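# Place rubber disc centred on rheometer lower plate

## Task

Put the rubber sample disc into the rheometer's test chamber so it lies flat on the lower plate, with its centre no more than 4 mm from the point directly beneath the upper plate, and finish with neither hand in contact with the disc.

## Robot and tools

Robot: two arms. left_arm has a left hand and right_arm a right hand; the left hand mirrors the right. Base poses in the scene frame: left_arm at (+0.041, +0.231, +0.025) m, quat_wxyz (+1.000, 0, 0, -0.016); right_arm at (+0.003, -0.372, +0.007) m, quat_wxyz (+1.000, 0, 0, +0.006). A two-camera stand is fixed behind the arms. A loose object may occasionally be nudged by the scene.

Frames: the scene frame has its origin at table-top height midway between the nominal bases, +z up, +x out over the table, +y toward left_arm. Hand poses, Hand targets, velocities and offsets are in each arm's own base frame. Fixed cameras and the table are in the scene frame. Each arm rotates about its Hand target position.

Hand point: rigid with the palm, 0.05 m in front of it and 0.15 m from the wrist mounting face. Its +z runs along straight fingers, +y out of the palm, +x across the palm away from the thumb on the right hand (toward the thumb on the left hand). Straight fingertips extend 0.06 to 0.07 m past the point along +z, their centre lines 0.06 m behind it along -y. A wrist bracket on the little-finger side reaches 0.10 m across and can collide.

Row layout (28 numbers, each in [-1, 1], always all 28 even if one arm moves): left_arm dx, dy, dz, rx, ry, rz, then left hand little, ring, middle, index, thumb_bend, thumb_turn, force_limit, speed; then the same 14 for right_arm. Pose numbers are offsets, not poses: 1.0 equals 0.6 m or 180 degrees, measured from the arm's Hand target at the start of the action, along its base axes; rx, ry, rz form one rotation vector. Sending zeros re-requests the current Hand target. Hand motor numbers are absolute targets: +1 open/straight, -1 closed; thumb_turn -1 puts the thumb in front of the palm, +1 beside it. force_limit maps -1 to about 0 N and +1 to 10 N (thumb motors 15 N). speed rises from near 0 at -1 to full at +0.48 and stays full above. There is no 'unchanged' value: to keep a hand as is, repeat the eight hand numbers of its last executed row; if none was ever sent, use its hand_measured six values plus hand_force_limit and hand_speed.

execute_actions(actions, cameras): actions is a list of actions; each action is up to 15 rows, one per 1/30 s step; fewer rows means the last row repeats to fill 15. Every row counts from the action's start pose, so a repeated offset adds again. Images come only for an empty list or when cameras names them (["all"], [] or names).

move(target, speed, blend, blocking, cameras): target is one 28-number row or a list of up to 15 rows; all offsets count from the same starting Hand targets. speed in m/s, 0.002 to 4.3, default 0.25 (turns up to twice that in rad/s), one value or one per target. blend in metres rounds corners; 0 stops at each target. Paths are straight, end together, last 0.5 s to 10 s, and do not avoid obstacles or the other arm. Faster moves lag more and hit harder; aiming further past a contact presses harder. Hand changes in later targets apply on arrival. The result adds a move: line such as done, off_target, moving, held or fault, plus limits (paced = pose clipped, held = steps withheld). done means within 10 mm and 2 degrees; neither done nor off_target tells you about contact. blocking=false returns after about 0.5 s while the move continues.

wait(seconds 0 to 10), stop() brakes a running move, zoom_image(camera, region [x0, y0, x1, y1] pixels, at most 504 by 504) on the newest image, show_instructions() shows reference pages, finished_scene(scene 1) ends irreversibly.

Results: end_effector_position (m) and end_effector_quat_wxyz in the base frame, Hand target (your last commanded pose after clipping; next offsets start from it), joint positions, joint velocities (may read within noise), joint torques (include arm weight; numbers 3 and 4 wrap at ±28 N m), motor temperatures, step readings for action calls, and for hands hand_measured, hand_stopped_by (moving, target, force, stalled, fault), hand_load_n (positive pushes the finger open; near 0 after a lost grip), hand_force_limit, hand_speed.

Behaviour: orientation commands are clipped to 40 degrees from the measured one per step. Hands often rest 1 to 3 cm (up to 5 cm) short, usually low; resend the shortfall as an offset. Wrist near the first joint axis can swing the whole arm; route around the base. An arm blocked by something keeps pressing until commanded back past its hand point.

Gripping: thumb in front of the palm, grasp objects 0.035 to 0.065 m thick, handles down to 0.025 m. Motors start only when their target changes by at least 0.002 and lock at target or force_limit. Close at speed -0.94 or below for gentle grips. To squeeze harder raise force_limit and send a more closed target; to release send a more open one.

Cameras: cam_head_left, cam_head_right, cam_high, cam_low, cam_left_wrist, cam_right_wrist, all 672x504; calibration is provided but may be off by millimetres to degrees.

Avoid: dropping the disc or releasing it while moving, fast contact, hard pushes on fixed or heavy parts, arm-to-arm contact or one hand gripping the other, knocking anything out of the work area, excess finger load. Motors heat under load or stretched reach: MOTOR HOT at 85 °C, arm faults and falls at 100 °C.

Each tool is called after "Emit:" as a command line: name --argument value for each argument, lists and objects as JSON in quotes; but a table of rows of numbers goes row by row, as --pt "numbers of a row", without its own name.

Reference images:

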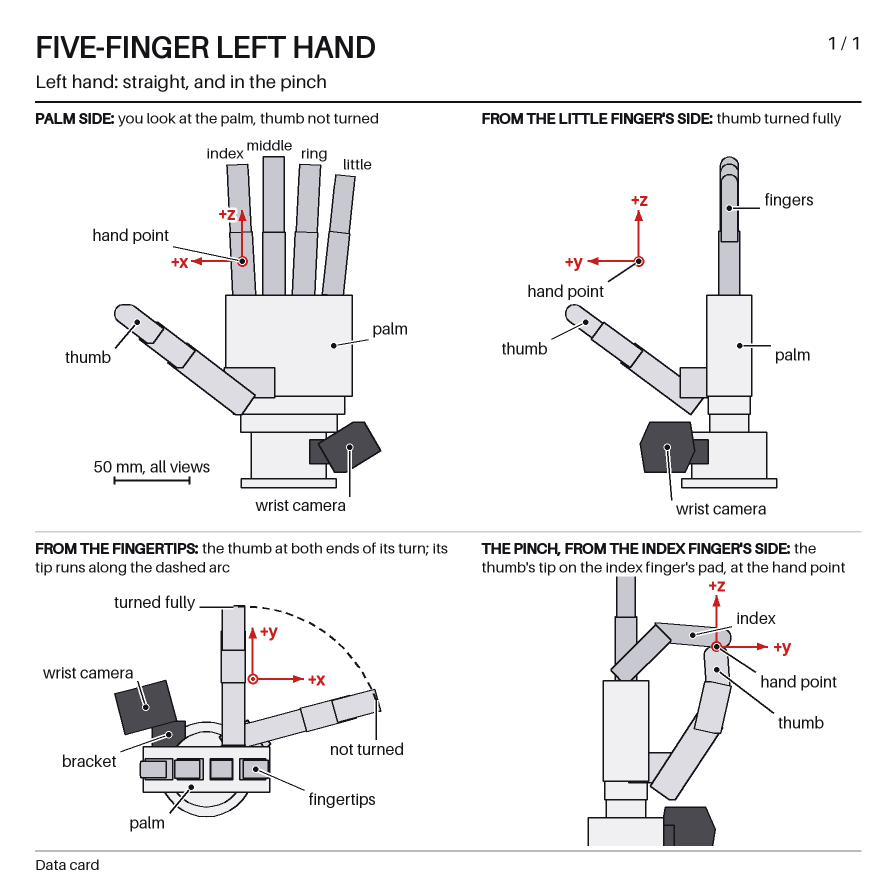

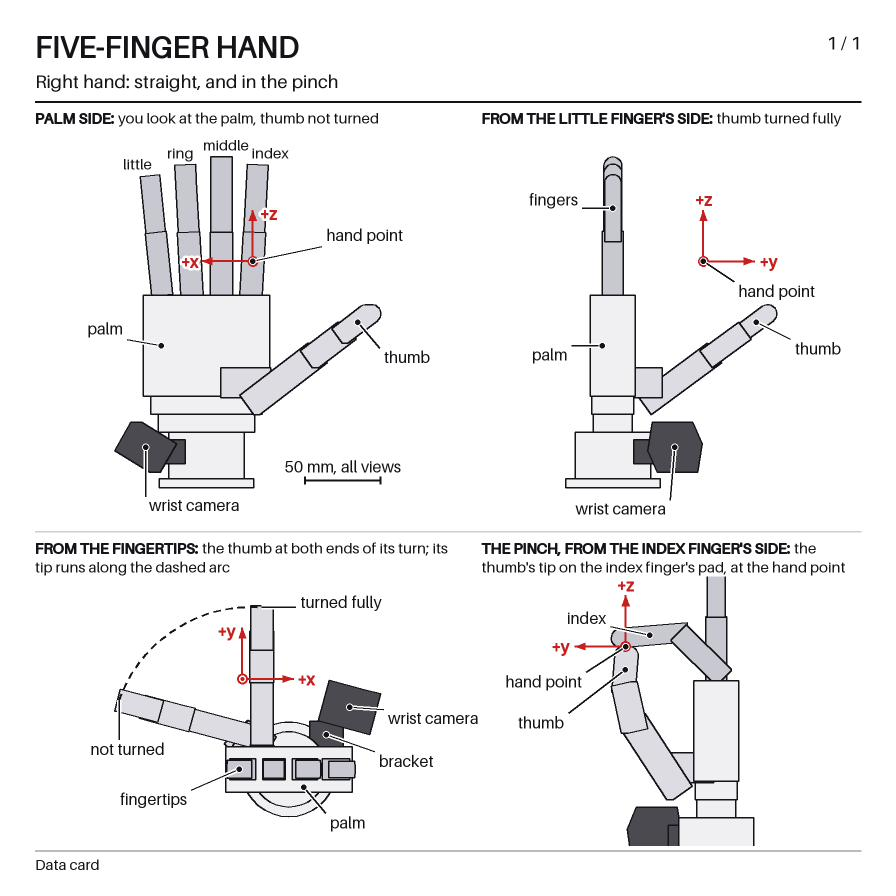

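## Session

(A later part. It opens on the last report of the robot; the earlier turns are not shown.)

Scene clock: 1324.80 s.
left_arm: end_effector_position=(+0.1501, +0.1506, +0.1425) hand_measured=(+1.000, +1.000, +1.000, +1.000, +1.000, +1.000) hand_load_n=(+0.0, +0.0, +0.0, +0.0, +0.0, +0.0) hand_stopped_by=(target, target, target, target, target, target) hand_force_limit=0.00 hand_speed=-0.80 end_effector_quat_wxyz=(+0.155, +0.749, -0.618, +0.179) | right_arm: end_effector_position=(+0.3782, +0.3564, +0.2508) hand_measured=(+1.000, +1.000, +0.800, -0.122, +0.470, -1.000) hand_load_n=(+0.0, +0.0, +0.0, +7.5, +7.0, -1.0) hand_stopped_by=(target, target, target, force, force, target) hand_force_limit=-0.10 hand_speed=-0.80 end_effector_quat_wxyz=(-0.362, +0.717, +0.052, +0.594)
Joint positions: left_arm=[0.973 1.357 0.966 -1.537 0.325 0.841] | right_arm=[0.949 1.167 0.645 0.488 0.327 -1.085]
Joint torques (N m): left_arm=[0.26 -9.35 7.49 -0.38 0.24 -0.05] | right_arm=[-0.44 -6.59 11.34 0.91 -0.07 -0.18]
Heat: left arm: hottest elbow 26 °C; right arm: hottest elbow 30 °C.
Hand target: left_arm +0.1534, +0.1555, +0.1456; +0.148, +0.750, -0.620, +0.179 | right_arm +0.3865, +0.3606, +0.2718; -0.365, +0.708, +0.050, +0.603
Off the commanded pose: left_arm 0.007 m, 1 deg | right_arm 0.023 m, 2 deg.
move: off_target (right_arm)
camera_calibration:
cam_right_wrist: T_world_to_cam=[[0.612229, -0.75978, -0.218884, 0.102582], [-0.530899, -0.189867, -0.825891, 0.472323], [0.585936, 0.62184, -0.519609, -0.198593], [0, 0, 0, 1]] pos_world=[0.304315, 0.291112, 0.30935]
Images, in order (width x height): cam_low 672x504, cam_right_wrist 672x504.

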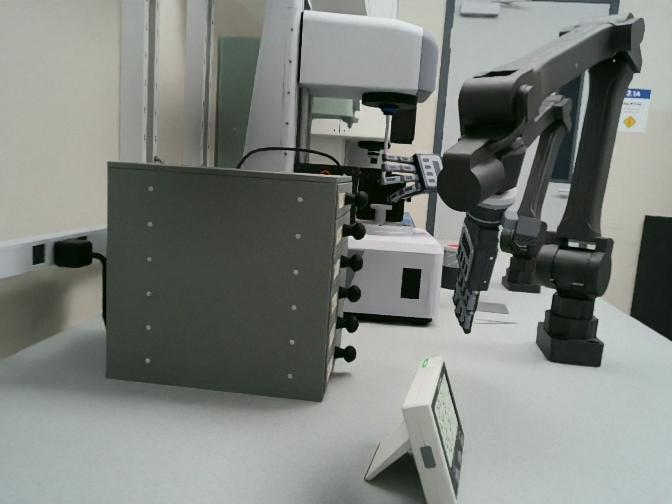

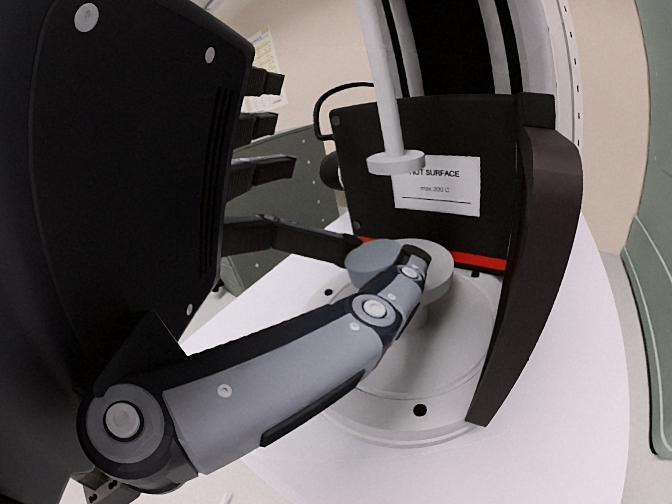

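Emit:
move --target '[0,0,0,0,0,0,1,1,1,1,1,1,0,-0.8,0,0,0.02,0,0,0,1,1,0.8,-0.45,0.25,-1,-0.1,-0.8]' --speed 0.05 --cameras '["cam_low","cam_right_wrist"]'

Emit:
zoom_image --camera "cam_low" --region '[360, 160, 440, 240]'

Scene clock: 1333.30 s.
left_arm: end_effector_position=(+0.1501, +0.1506, +0.1425) hand_measured=(+1.000, +1.000, +1.000, +1.000, +1.000, +1.000) hand_load_n=(+0.0, +0.0, +0.0, +0.0, +0.0, +0.0) hand_stopped_by=(target, target, target, target, target, target) hand_force_limit=0.00 hand_speed=-0.80 end_effector_quat_wxyz=(+0.155, +0.749, -0.618, +0.179) | right_arm: end_effector_position=(+0.3780, +0.3562, +0.2600) hand_measured=(+1.000, +1.000, +0.800, -0.122, +0.470, -1.000) hand_load_n=(+0.0, +0.0, +0.0, +7.5, +7.0, -1.0) hand_stopped_by=(target, target, target, force, force, target) hand_force_limit=-0.10 hand_speed=-0.80 end_effector_quat_wxyz=(-0.361, +0.718, +0.053, +0.593)
Joint positions: left_arm=[0.973 1.357 0.966 -1.537 0.325 0.841] | right_arm=[0.949 1.15 0.663 0.448 0.327 -1.085]
Joint torques (N m): left_arm=[0.21 -9.41 7.49 -0.38 0.24 -0.05] | right_arm=[-0.5 -6.71 11.73 0.87 -0.06 -0.18]
Heat: left arm: hottest elbow 26 °C; right arm: hottest elbow 30 °C.
Hand target: left_arm +0.1534, +0.1555, +0.1456; +0.148, +0.750, -0.620, +0.179 | right_arm +0.3865, +0.3606, +0.2838; -0.365, +0.708, +0.050, +0.603
Off the commanded pose: left_arm 0.007 m, 1 deg | right_arm 0.026 m, 2 deg.
move: off_target (right_arm)
camera_calibration:
cam_right_wrist: T_world_to_cam=[[0.6117, -0.760672, -0.217257, 0.104588], [-0.532898, -0.193241, -0.823819, 0.481188], [0.584673, 0.619707, -0.523566, -0.191336], [0, 0, 0, 1]] pos_world=[0.304317, 0.291114, 0.318958]
Images, in order (width x height): cam_low 672x504, cam_right_wrist 672x504.

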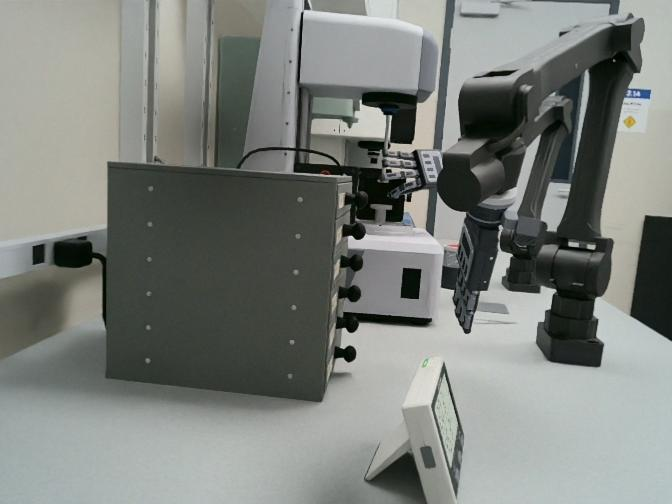

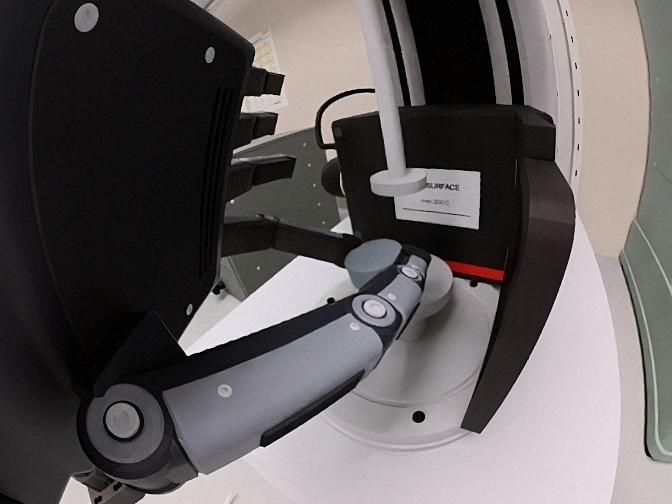

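Scaled by 6.300 from the camera's 672x504 image, which has a finer 960x720 frame.

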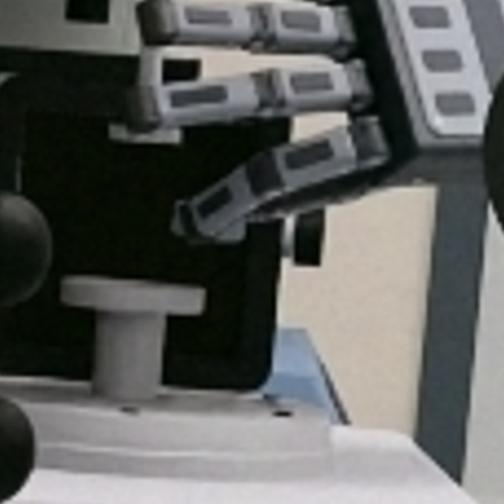

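Emit:
move --target '[0,0,0,0,0,0,1,1,1,1,1,1,0,-0.8,0.0417,-0.0117,0,0,0,0,1,1,0.8,-0.45,0.25,-1,-0.1,-0.8]' --speed 0.04 --cameras '["cam_low","cam_right_wrist","cam_head_left","cam_high"]'

Emit:
zoom_image --camera "cam_low" --region '[360, 160, 440, 240]'

Emit:
zoom_image --camera "cam_right_wrist" --region '[310, 150, 510, 350]'

Emit:
zoom_image --camera "cam_high" --region '[240, 200, 360, 310]'

Scene clock: 1341.53 s.
left_arm: end_effector_position=(+0.1501, +0.1506, +0.1425) hand_measured=(+1.000, +1.000, +1.000, +1.000, +1.000, +1.000) hand_load_n=(+0.0, +0.0, -0.5, +0.0, +0.0, +0.0) hand_stopped_by=(target, target, target, target, target, target) hand_force_limit=0.00 hand_speed=-0.80 end_effector_quat_wxyz=(+0.155, +0.749, -0.618, +0.179) | right_arm: end_effector_position=(+0.4002, +0.3472, +0.2670) hand_measured=(+1.000, +1.000, +0.800, -0.122, +0.470, -1.000) hand_load_n=(+0.0, +0.0, +0.0, +7.5, +7.0, -1.0) hand_stopped_by=(target, target, target, force, force, target) hand_force_limit=-0.10 hand_speed=-0.80 end_effector_quat_wxyz=(-0.364, +0.715, +0.051, +0.594)
Joint positions: left_arm=[0.973 1.357 0.966 -1.537 0.325 0.841] | right_arm=[0.881 1.16 0.684 0.448 0.26 -1.085]
Joint torques (N m): left_arm=[0.26 -9.35 7.49 -0.38 0.24 -0.05] | right_arm=[-0.73 -5.36 11.9 1.2 -0.04 -0.17]
Heat: left arm: hottest elbow 26 °C; right arm: hottest elbow 31 °C.
Hand target: left_arm +0.1534, +0.1555, +0.1456; +0.148, +0.750, -0.620, +0.179 | right_arm +0.4115, +0.3535, +0.2838; -0.365, +0.708, +0.050, +0.603
Off the commanded pose: left_arm 0.007 m, 1 deg | right_arm 0.021 m, 1 deg.
move: off_target (right_arm)
camera_calibration:
cam_right_wrist: T_world_to_cam=[[0.613046, -0.758342, -0.221566, 0.0855889], [-0.528786, -0.185485, -0.828239, 0.493944], [0.586992, 0.62491, -0.514712, -0.200161], [0, 0, 0, 1]] pos_world=[0.326214, 0.281607, 0.325043]
Images, in order (width x height): cam_head_left 672x504, cam_high 672x504, cam_low 672x504, cam_right_wrist 672x504.

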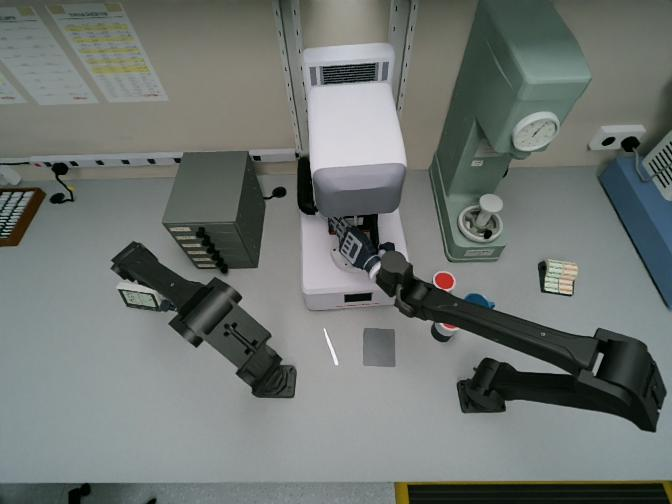

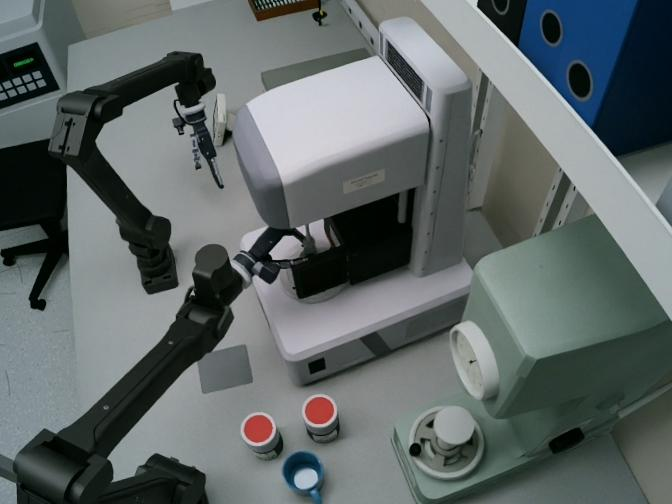

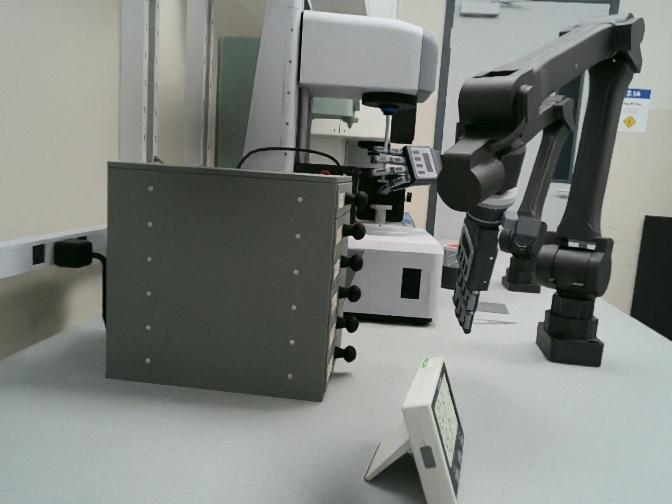

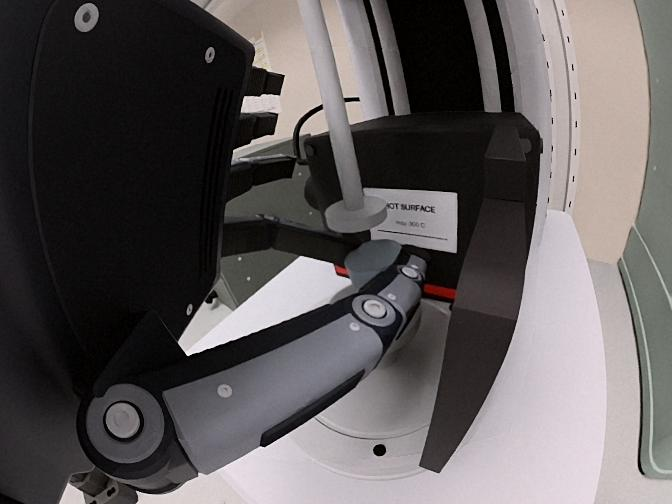

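Scaled by 6.300 from the camera's 672x504 image, which has a finer 960x720 frame.

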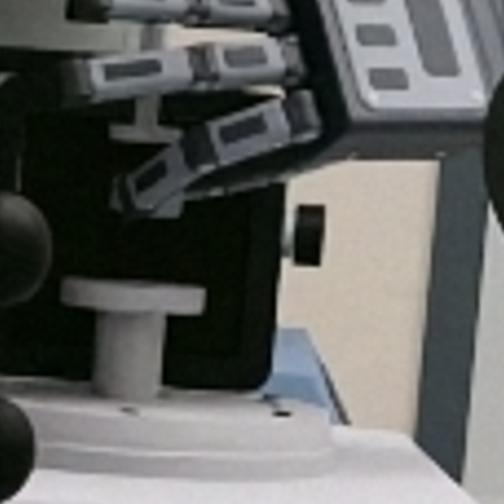

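Scaled by 2.520 from the camera's 672x504 image, which has a finer 960x720 frame.

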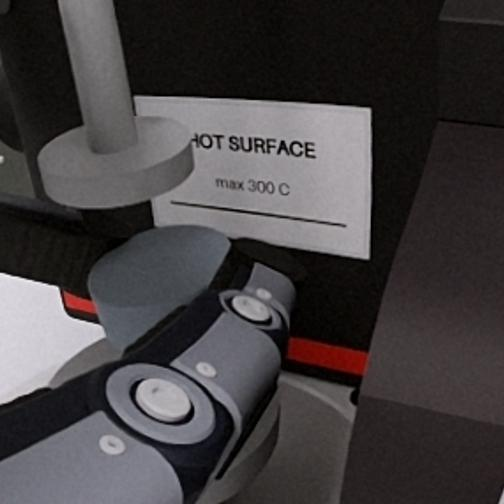

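Scaled by 4.200 from the camera's 672x504 image, which has a finer 960x720 frame.

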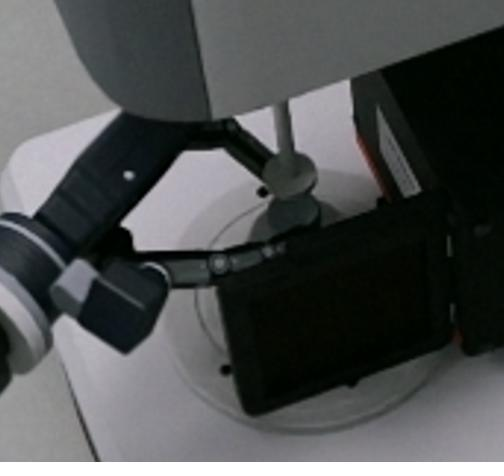

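Emit:
move --target '[0,0,0,0,0,0,1,1,1,1,1,1,0,-0.8,-0.002,0.005,-0.022,0,0,0,1,1,0.8,-0.45,0.25,-1,-0.1,-0.8]' --speed 0.03 --cameras '["cam_low","cam_right_wrist","cam_high"]'

Emit:
zoom_image --camera "cam_low" --region '[360, 160, 440, 240]'

Emit:
zoom_image --camera "cam_right_wrist" --region '[310, 150, 510, 350]'

Emit:
zoom_image --camera "cam_high" --region '[240, 200, 360, 310]'

Scene clock: 1380.30 s.
left_arm: end_effector_position=(+0.1501, +0.1506, +0.1425) hand_measured=(+1.000, +1.000, +1.000, +1.000, +1.000, +1.000) hand_load_n=(+0.0, +0.0, +0.0, +0.0, +0.0, +0.0) hand_stopped_by=(target, target, target, target, target, target) hand_force_limit=0.00 hand_speed=-0.80 end_effector_quat_wxyz=(+0.155, +0.749, -0.618, +0.179) | right_arm: end_effector_position=(+0.4034, +0.3500, +0.2591) hand_measured=(+1.000, +1.000, +0.800, -0.122, +0.470, -1.000) hand_load_n=(+0.0, +0.0, +0.0, +7.5, +7.5, -1.0) hand_stopped_by=(target, target, target, force, force, target) hand_force_limit=-0.10 hand_speed=-0.80 end_effector_quat_wxyz=(-0.361, +0.717, +0.051, +0.594)
Joint positions: left_arm=[0.973 1.357 0.966 -1.537 0.325 0.841] | right_arm=[0.881 1.185 0.684 0.467 0.264 -1.085]
Joint torques (N m): left_arm=[0.21 -9.35 7.47 -0.38 0.24 -0.05] | right_arm=[0.26 -5.6 10.29 2.04 0.09 -0.17]
Heat: left arm: hottest elbow 26 °C; right arm: hottest elbow 32 °C.
Hand target: left_arm +0.1534, +0.1555, +0.1456; +0.148, +0.750, -0.620, +0.179 | right_arm +0.4104, +0.3565, +0.2707; -0.365, +0.708, +0.050, +0.603
Off the commanded pose: left_arm 0.007 m, 1 deg | right_arm 0.015 m, 2 deg.
move: off_target (right_arm)
camera_calibration:
cam_right_wrist: T_world_to_cam=[[0.609016, -0.761963, -0.220257, 0.0864671], [-0.532688, -0.187182, -0.825353, 0.491065], [0.58766, 0.619981, -0.519885, -0.205033], [0, 0, 0, 1]] pos_world=[0.329414, 0.28492, 0.317753]
Images, in order (width x height): cam_high 672x504, cam_low 672x504, cam_right_wrist 672x504.

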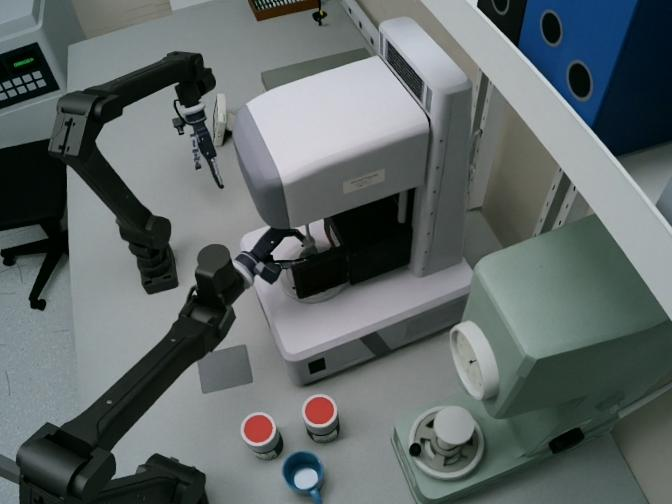

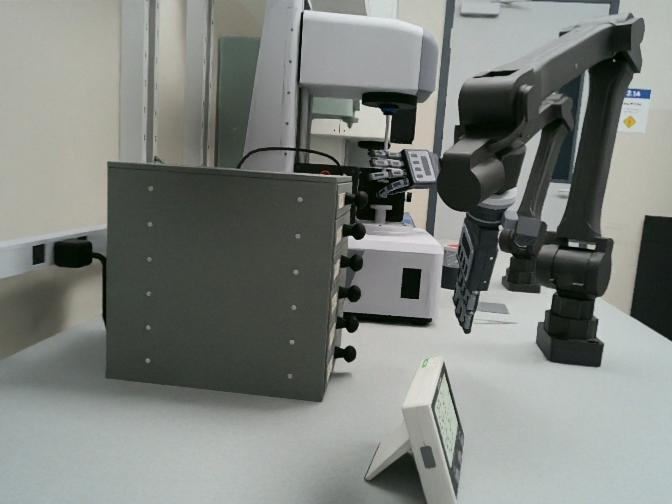

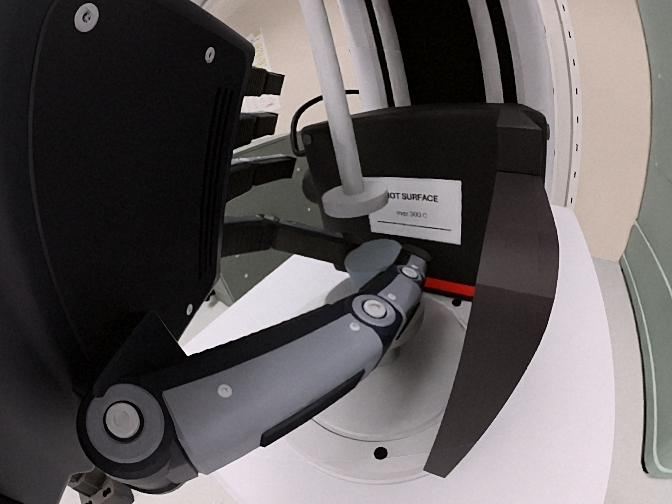

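Scaled by 6.300 from the camera's 672x504 image, which has a finer 960x720 frame.

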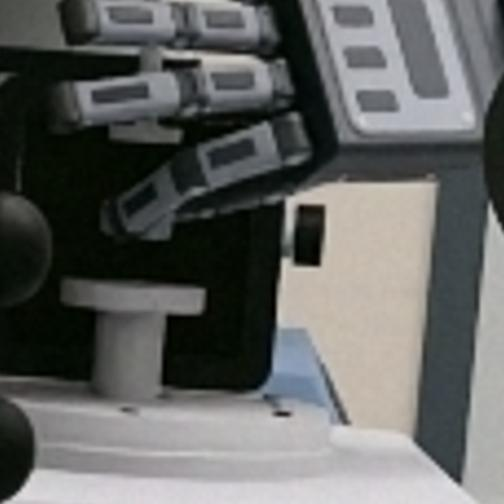

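Scaled by 2.520 from the camera's 672x504 image, which has a finer 960x720 frame.

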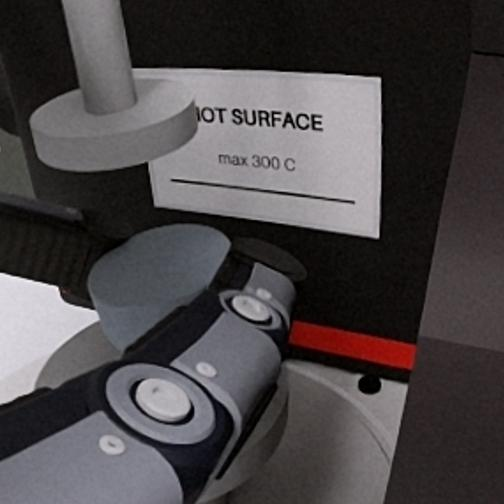

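Scaled by 4.200 from the camera's 672x504 image, which has a finer 960x720 frame.

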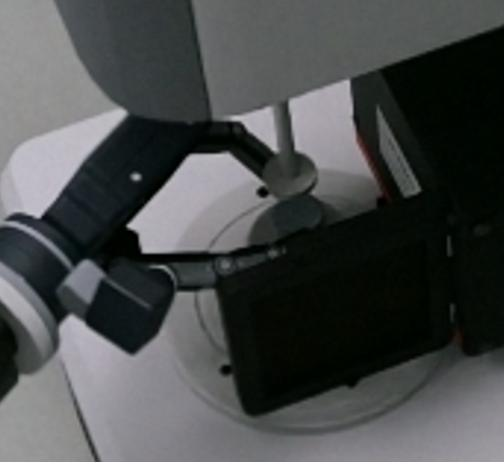

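Emit:
zoom_image --camera "cam_right_wrist" --region '[310, 180, 450, 360]'

Emit:
zoom_image --camera "cam_low" --region '[365, 170, 405, 220]'

Scaled by 2.800 from the camera's 672x504 image, which has a finer 960x720 frame.

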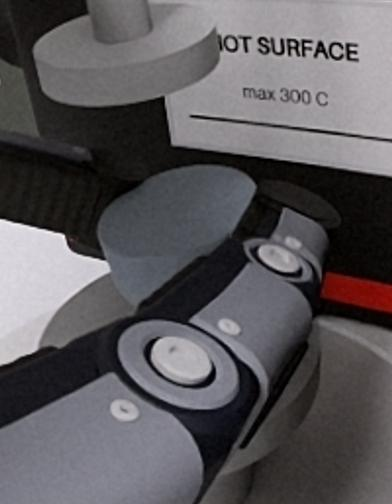

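Scaled by 10.080 from the camera's 672x504 image, which has a finer 960x720 frame.

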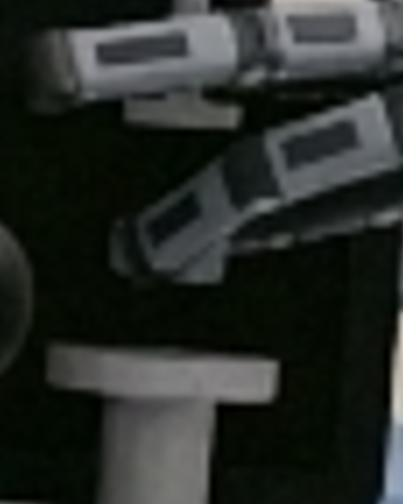

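Emit:
zoom_image --camera "cam_high" --region '[290, 225, 330, 265]'

Scaled by 12.600 from the camera's 672x504 image, which has a finer 960x720 frame.

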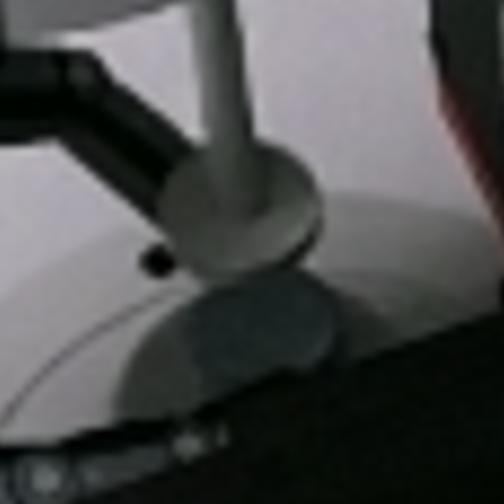

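Emit:
move --target '[0,0,0,0,0,0,1,1,1,1,1,1,0,-0.8,-0.005,0,-0.0155,0,0,0,1,1,0.8,-0.45,0.25,-1,-0.1,-0.8]' --speed 0.03 --cameras '["cam_low","cam_right_wrist","cam_high"]'

Emit:
zoom_image --camera "cam_low" --region '[365, 170, 405, 220]'

Emit:
zoom_image --camera "cam_right_wrist" --region '[310, 180, 450, 360]'

Emit:
zoom_image --camera "cam_high" --region '[290, 225, 330, 265]'

Scene clock: 1467.73 s.
left_arm: end_effector_position=(+0.1501, +0.1506, +0.1425) hand_measured=(+1.000, +1.000, +1.000, +1.000, +1.000, +1.000) hand_load_n=(+0.0, +0.0, +0.0, +0.0, +0.0, +0.0) hand_stopped_by=(target, target, target, target, target, target) hand_force_limit=0.00 hand_speed=-0.80 end_effector_quat_wxyz=(+0.155, +0.749, -0.618, +0.179) | right_arm: end_effector_position=(+0.4059, +0.3513, +0.2613) hand_measured=(+1.000, +1.000, +0.800, -0.122, +0.470, -1.000) hand_load_n=(+0.0, +0.0, +0.0, +7.5, +7.5, -1.0) hand_stopped_by=(target, target, target, force, force, target) hand_force_limit=-0.10 hand_speed=-0.80 end_effector_quat_wxyz=(-0.365, +0.711, +0.046, +0.600)
Joint positions: left_arm=[0.973 1.357 0.966 -1.537 0.325 0.841] | right_arm=[0.881 1.195 0.684 0.496 0.27 -1.085]
Joint torques (N m): left_arm=[0.21 -9.41 7.47 -0.39 0.24 -0.04] | right_arm=[0.62 -5.6 8.68 2.02 0.09 -0.16]
Heat: left arm: hottest elbow 26 °C; right arm: hottest elbow 31 °C.
Hand target: left_arm +0.1534, +0.1555, +0.1456; +0.148, +0.750, -0.620, +0.179 | right_arm +0.4073, +0.3565, +0.2614; -0.365, +0.708, +0.050, +0.603
Off the commanded pose: left_arm 0.007 m, 1 deg | right_arm 0.005 m, 1 deg.
move: done
camera_calibration:
cam_right_wrist: T_world_to_cam=[[0.607106, -0.762386, -0.224032, 0.0883215], [-0.523477, -0.171611, -0.834579, 0.487631], [0.597825, 0.623954, -0.503277, -0.216052], [0, 0, 0, 1]] pos_world=[0.330804, 0.285824, 0.318019]
Images, in order (width x height): cam_high 672x504, cam_low 672x504, cam_right_wrist 672x504.

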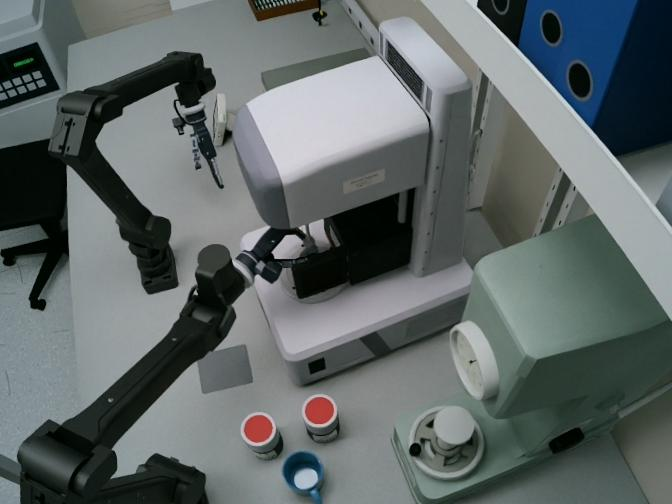

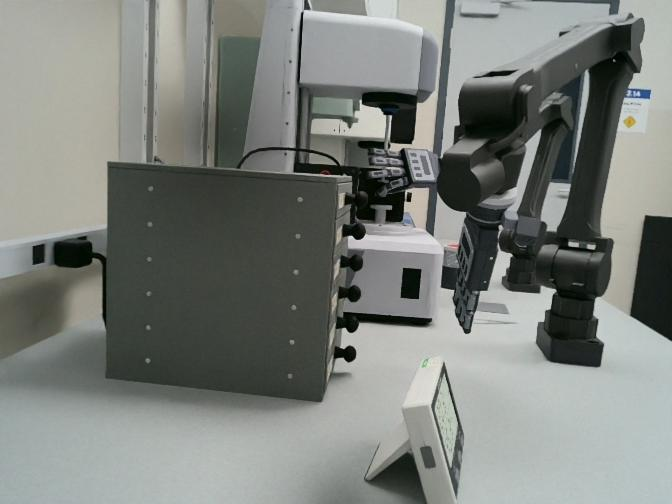

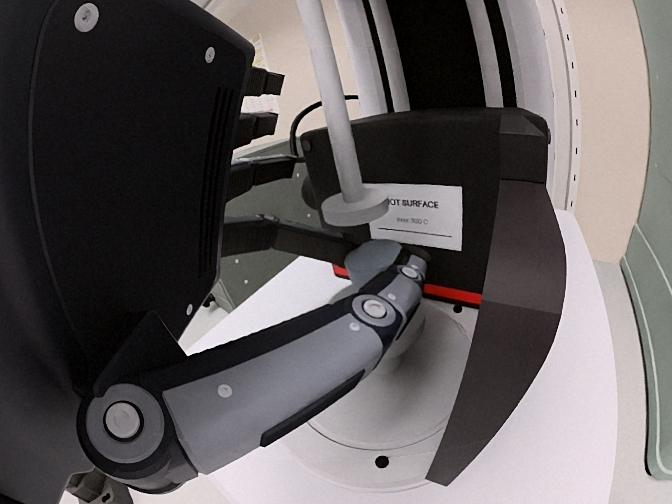

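Scaled by 10.080 from the camera's 672x504 image, which has a finer 960x720 frame.

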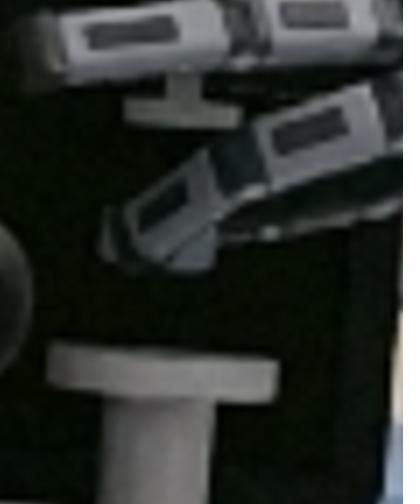

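Scaled by 2.800 from the camera's 672x504 image, which has a finer 960x720 frame.

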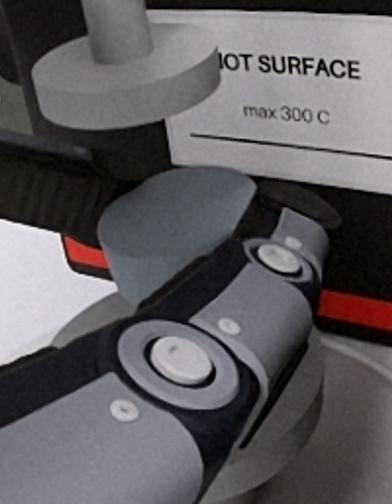

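Scaled by 12.600 from the camera's 672x504 image, which has a finer 960x720 frame.

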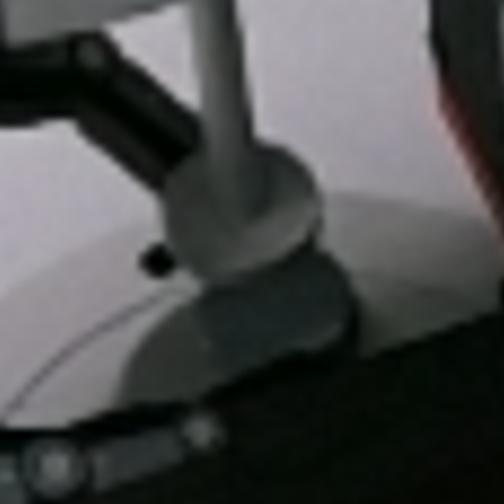

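Emit:
move --target '[0,0,0,0,0,0,1,1,1,1,1,1,0,-0.8,-0.01,-0.001,-0.025,0,0,0,1,1,0.8,-0.45,0.25,-1,-0.1,-0.8]' --speed 0.03 --cameras '["cam_low","cam_right_wrist","cam_high"]'

Emit:
zoom_image --camera "cam_low" --region '[365, 170, 405, 220]'

Emit:
zoom_image --camera "cam_right_wrist" --region '[310, 180, 450, 360]'

Emit:
zoom_image --camera "cam_high" --region '[290, 225, 330, 265]'

Scene clock: 1480.43 s.
left_arm: end_effector_position=(+0.1501, +0.1506, +0.1425) hand_measured=(+1.000, +1.000, +1.000, +1.000, +1.000, +1.000) hand_load_n=(+0.0, +0.0, +0.0, +0.0, +0.0, +0.0) hand_stopped_by=(target, target, target, target, target, target) hand_force_limit=0.00 hand_speed=-0.80 end_effector_quat_wxyz=(+0.155, +0.749, -0.618, +0.179) | right_arm: end_effector_position=(+0.4035, +0.3520, +0.2532) hand_measured=(+1.000, +1.000, +0.800, -0.122, +0.470, -1.000) hand_load_n=(+0.0, +0.0, +0.0, +7.5, +7.5, -1.0) hand_stopped_by=(target, target, target, force, force, target) hand_force_limit=-0.10 hand_speed=-0.80 end_effector_quat_wxyz=(-0.367, +0.707, +0.044, +0.603)
Joint positions: left_arm=[0.973 1.357 0.966 -1.537 0.325 0.841] | right_arm=[0.89 1.211 0.662 0.545 0.282 -1.085]
Joint torques (N m): left_arm=[0.21 -9.35 7.45 -0.36 0.24 -0.05] | right_arm=[1.03 -5.71 7.5 1.99 0.08 -0.17]
Heat: left arm: hottest elbow 26 °C; right arm: hottest elbow 31 °C.
Hand target: left_arm +0.1534, +0.1555, +0.1456; +0.148, +0.750, -0.620, +0.179 | right_arm +0.4013, +0.3560, +0.2463; -0.365, +0.708, +0.050, +0.603
Off the commanded pose: left_arm 0.007 m, 1 deg | right_arm 0.008 m, 1 deg.
move: done
camera_calibration:
cam_right_wrist: T_world_to_cam=[[0.60623, -0.762395, -0.226359, 0.0895102], [-0.517659, -0.162202, -0.840071, 0.475407], [0.60375, 0.626454, -0.492992, -0.225033], [0, 0, 0, 1]] pos_world=[0.327698, 0.286327, 0.308698]
Images, in order (width x height): cam_high 672x504, cam_low 672x504, cam_right_wrist 672x504.

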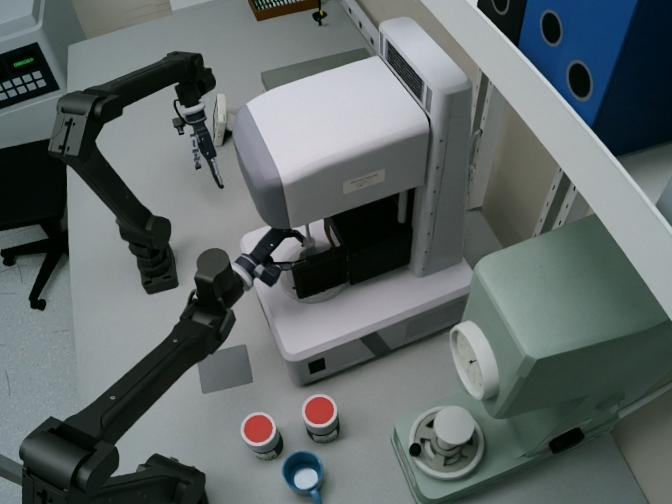

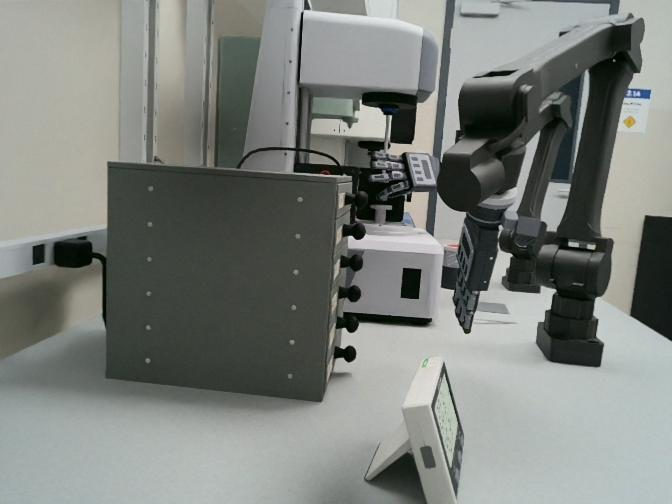

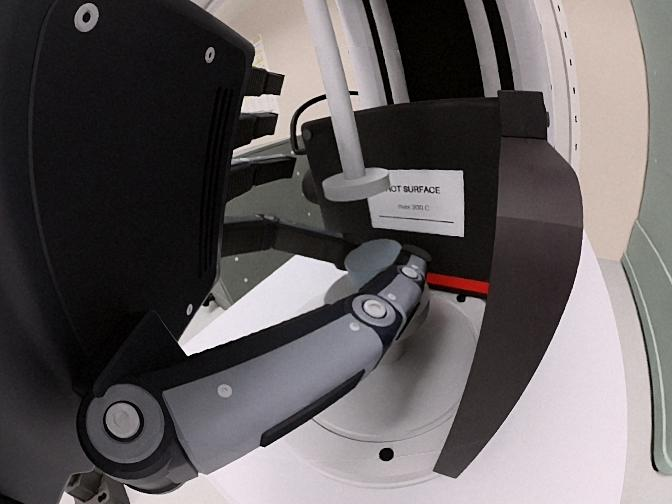

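Scaled by 10.080 from the camera's 672x504 image, which has a finer 960x720 frame.

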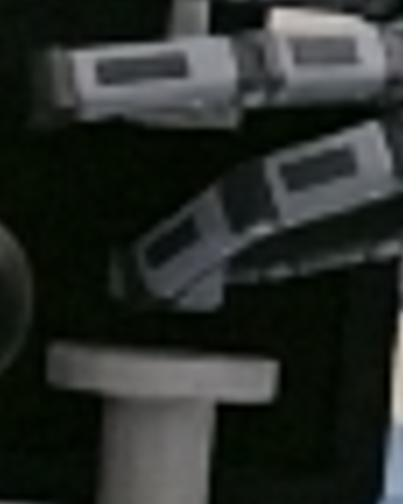

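Scaled by 2.800 from the camera's 672x504 image, which has a finer 960x720 frame.

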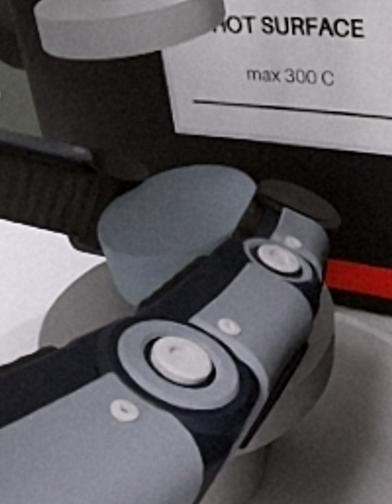

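Scaled by 12.600 from the camera's 672x504 image, which has a finer 960x720 frame.

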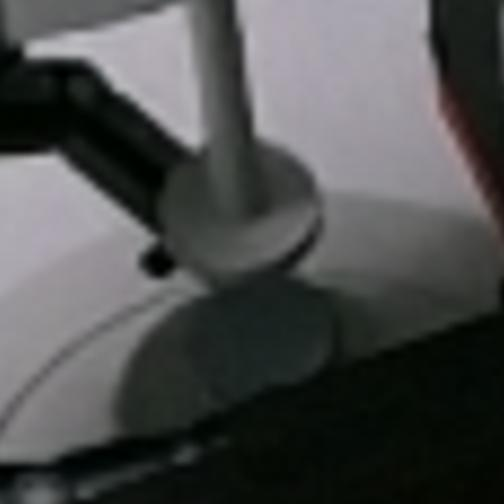

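Emit:
move --target '[0,0,0,0,0,0,1,1,1,1,1,1,0,-0.8,-0.002,0.003,-0.012,0,0,0,1,1,0.8,-0.45,0.25,-1,-0.1,-0.8]' --speed 0.03 --cameras '["cam_low","cam_right_wrist","cam_high"]'

Emit:
zoom_image --camera "cam_low" --region '[365, 170, 405, 220]'

Emit:
zoom_image --camera "cam_right_wrist" --region '[310, 180, 450, 360]'

Emit:
zoom_image --camera "cam_high" --region '[290, 225, 330, 265]'

Scene clock: 1511.80 s.
left_arm: end_effector_position=(+0.1501, +0.1506, +0.1425) hand_measured=(+1.000, +1.000, +1.000, +1.000, +1.000, +1.000) hand_load_n=(+0.0, +0.0, +0.0, +0.0, +0.0, +0.0) hand_stopped_by=(target, target, target, target, target, target) hand_force_limit=0.00 hand_speed=-0.80 end_effector_quat_wxyz=(+0.155, +0.749, -0.618, +0.179) | right_arm: end_effector_position=(+0.4024, +0.3539, +0.2464) hand_measured=(+1.000, +1.000, +0.800, -0.122, +0.470, -1.000) hand_load_n=(+0.0, +0.0, +0.0, +7.5, +7.5, -1.0) hand_stopped_by=(target, target, target, force, force, target) hand_force_limit=-0.10 hand_speed=-0.80 end_effector_quat_wxyz=(-0.367, +0.707, +0.044, +0.603)
Joint positions: left_arm=[0.973 1.357 0.966 -1.537 0.325 0.841] | right_arm=[0.895 1.226 0.652 0.571 0.287 -1.085]
Joint torques (N m): left_arm=[0.26 -9.29 7.46 -0.38 0.24 -0.04] | right_arm=[0.91 -5.77 7.38 2.07 0.08 -0.17]
Heat: left arm: hottest elbow 26 °C; right arm: hottest elbow 30 °C.
Hand target: left_arm +0.1534, +0.1555, +0.1456; +0.148, +0.750, -0.620, +0.179 | right_arm +0.4001, +0.3578, +0.2393; -0.365, +0.708, +0.050, +0.603
Off the commanded pose: left_arm 0.007 m, 1 deg | right_arm 0.009 m, 1 deg.
move: done
camera_calibration:
cam_right_wrist: T_world_to_cam=[[0.606326, -0.762282, -0.226486, 0.0900448], [-0.517241, -0.161716, -0.840422, 0.469193], [0.604012, 0.626717, -0.492336, -0.229148], [0, 0, 0, 1]] pos_world=[0.326498, 0.288126, 0.301897]
Images, in order (width x height): cam_high 672x504, cam_low 672x504, cam_right_wrist 672x504.

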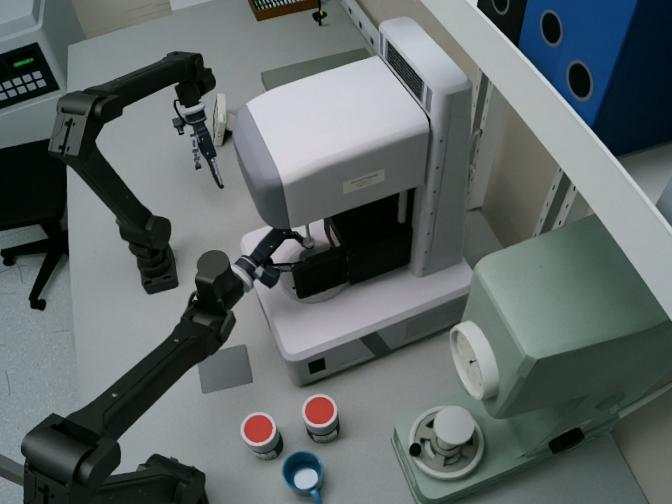

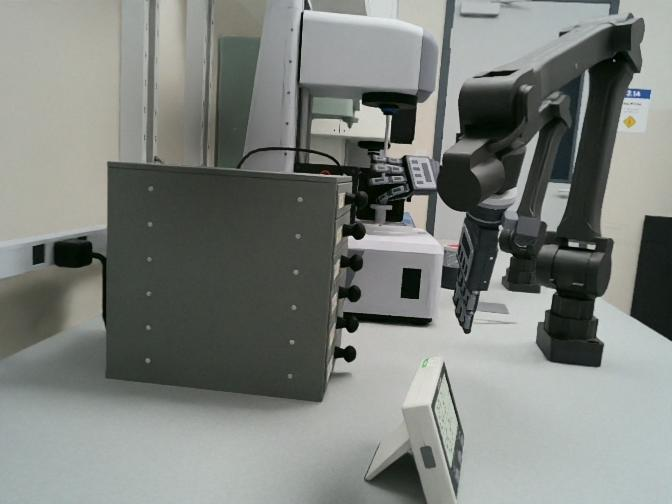

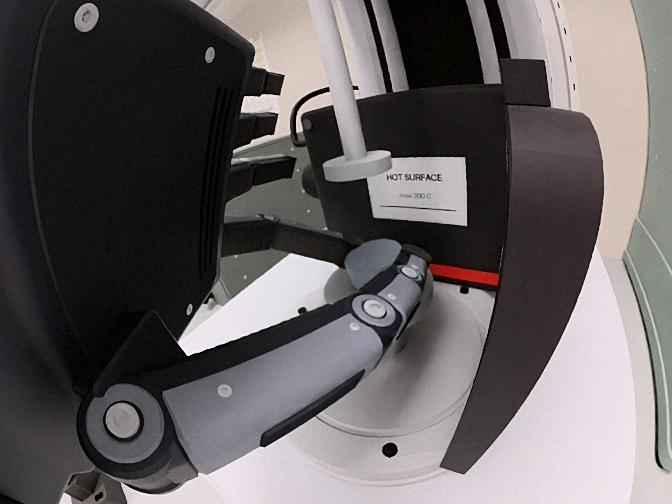

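Scaled by 10.080 from the camera's 672x504 image, which has a finer 960x720 frame.

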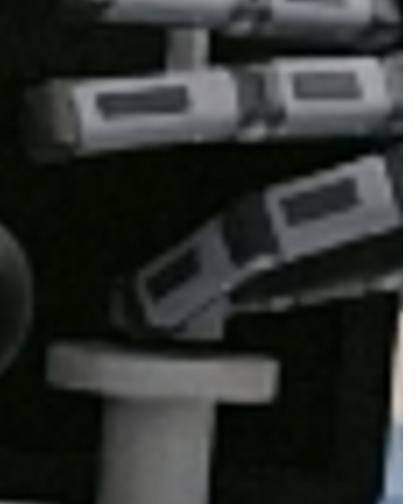

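Scaled by 2.800 from the camera's 672x504 image, which has a finer 960x720 frame.

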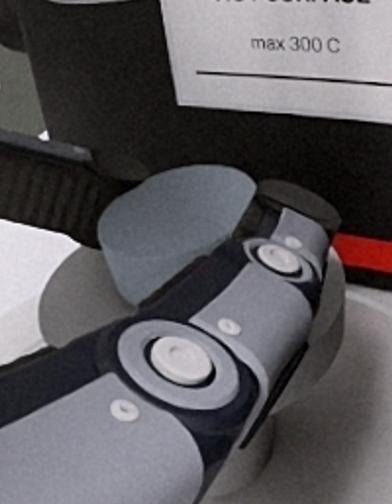

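Scaled by 12.600 from the camera's 672x504 image, which has a finer 960x720 frame.

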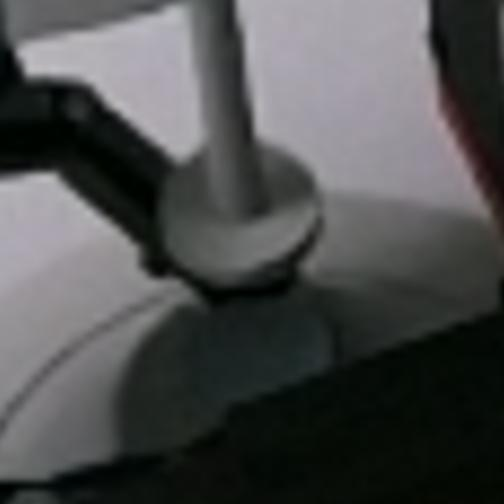

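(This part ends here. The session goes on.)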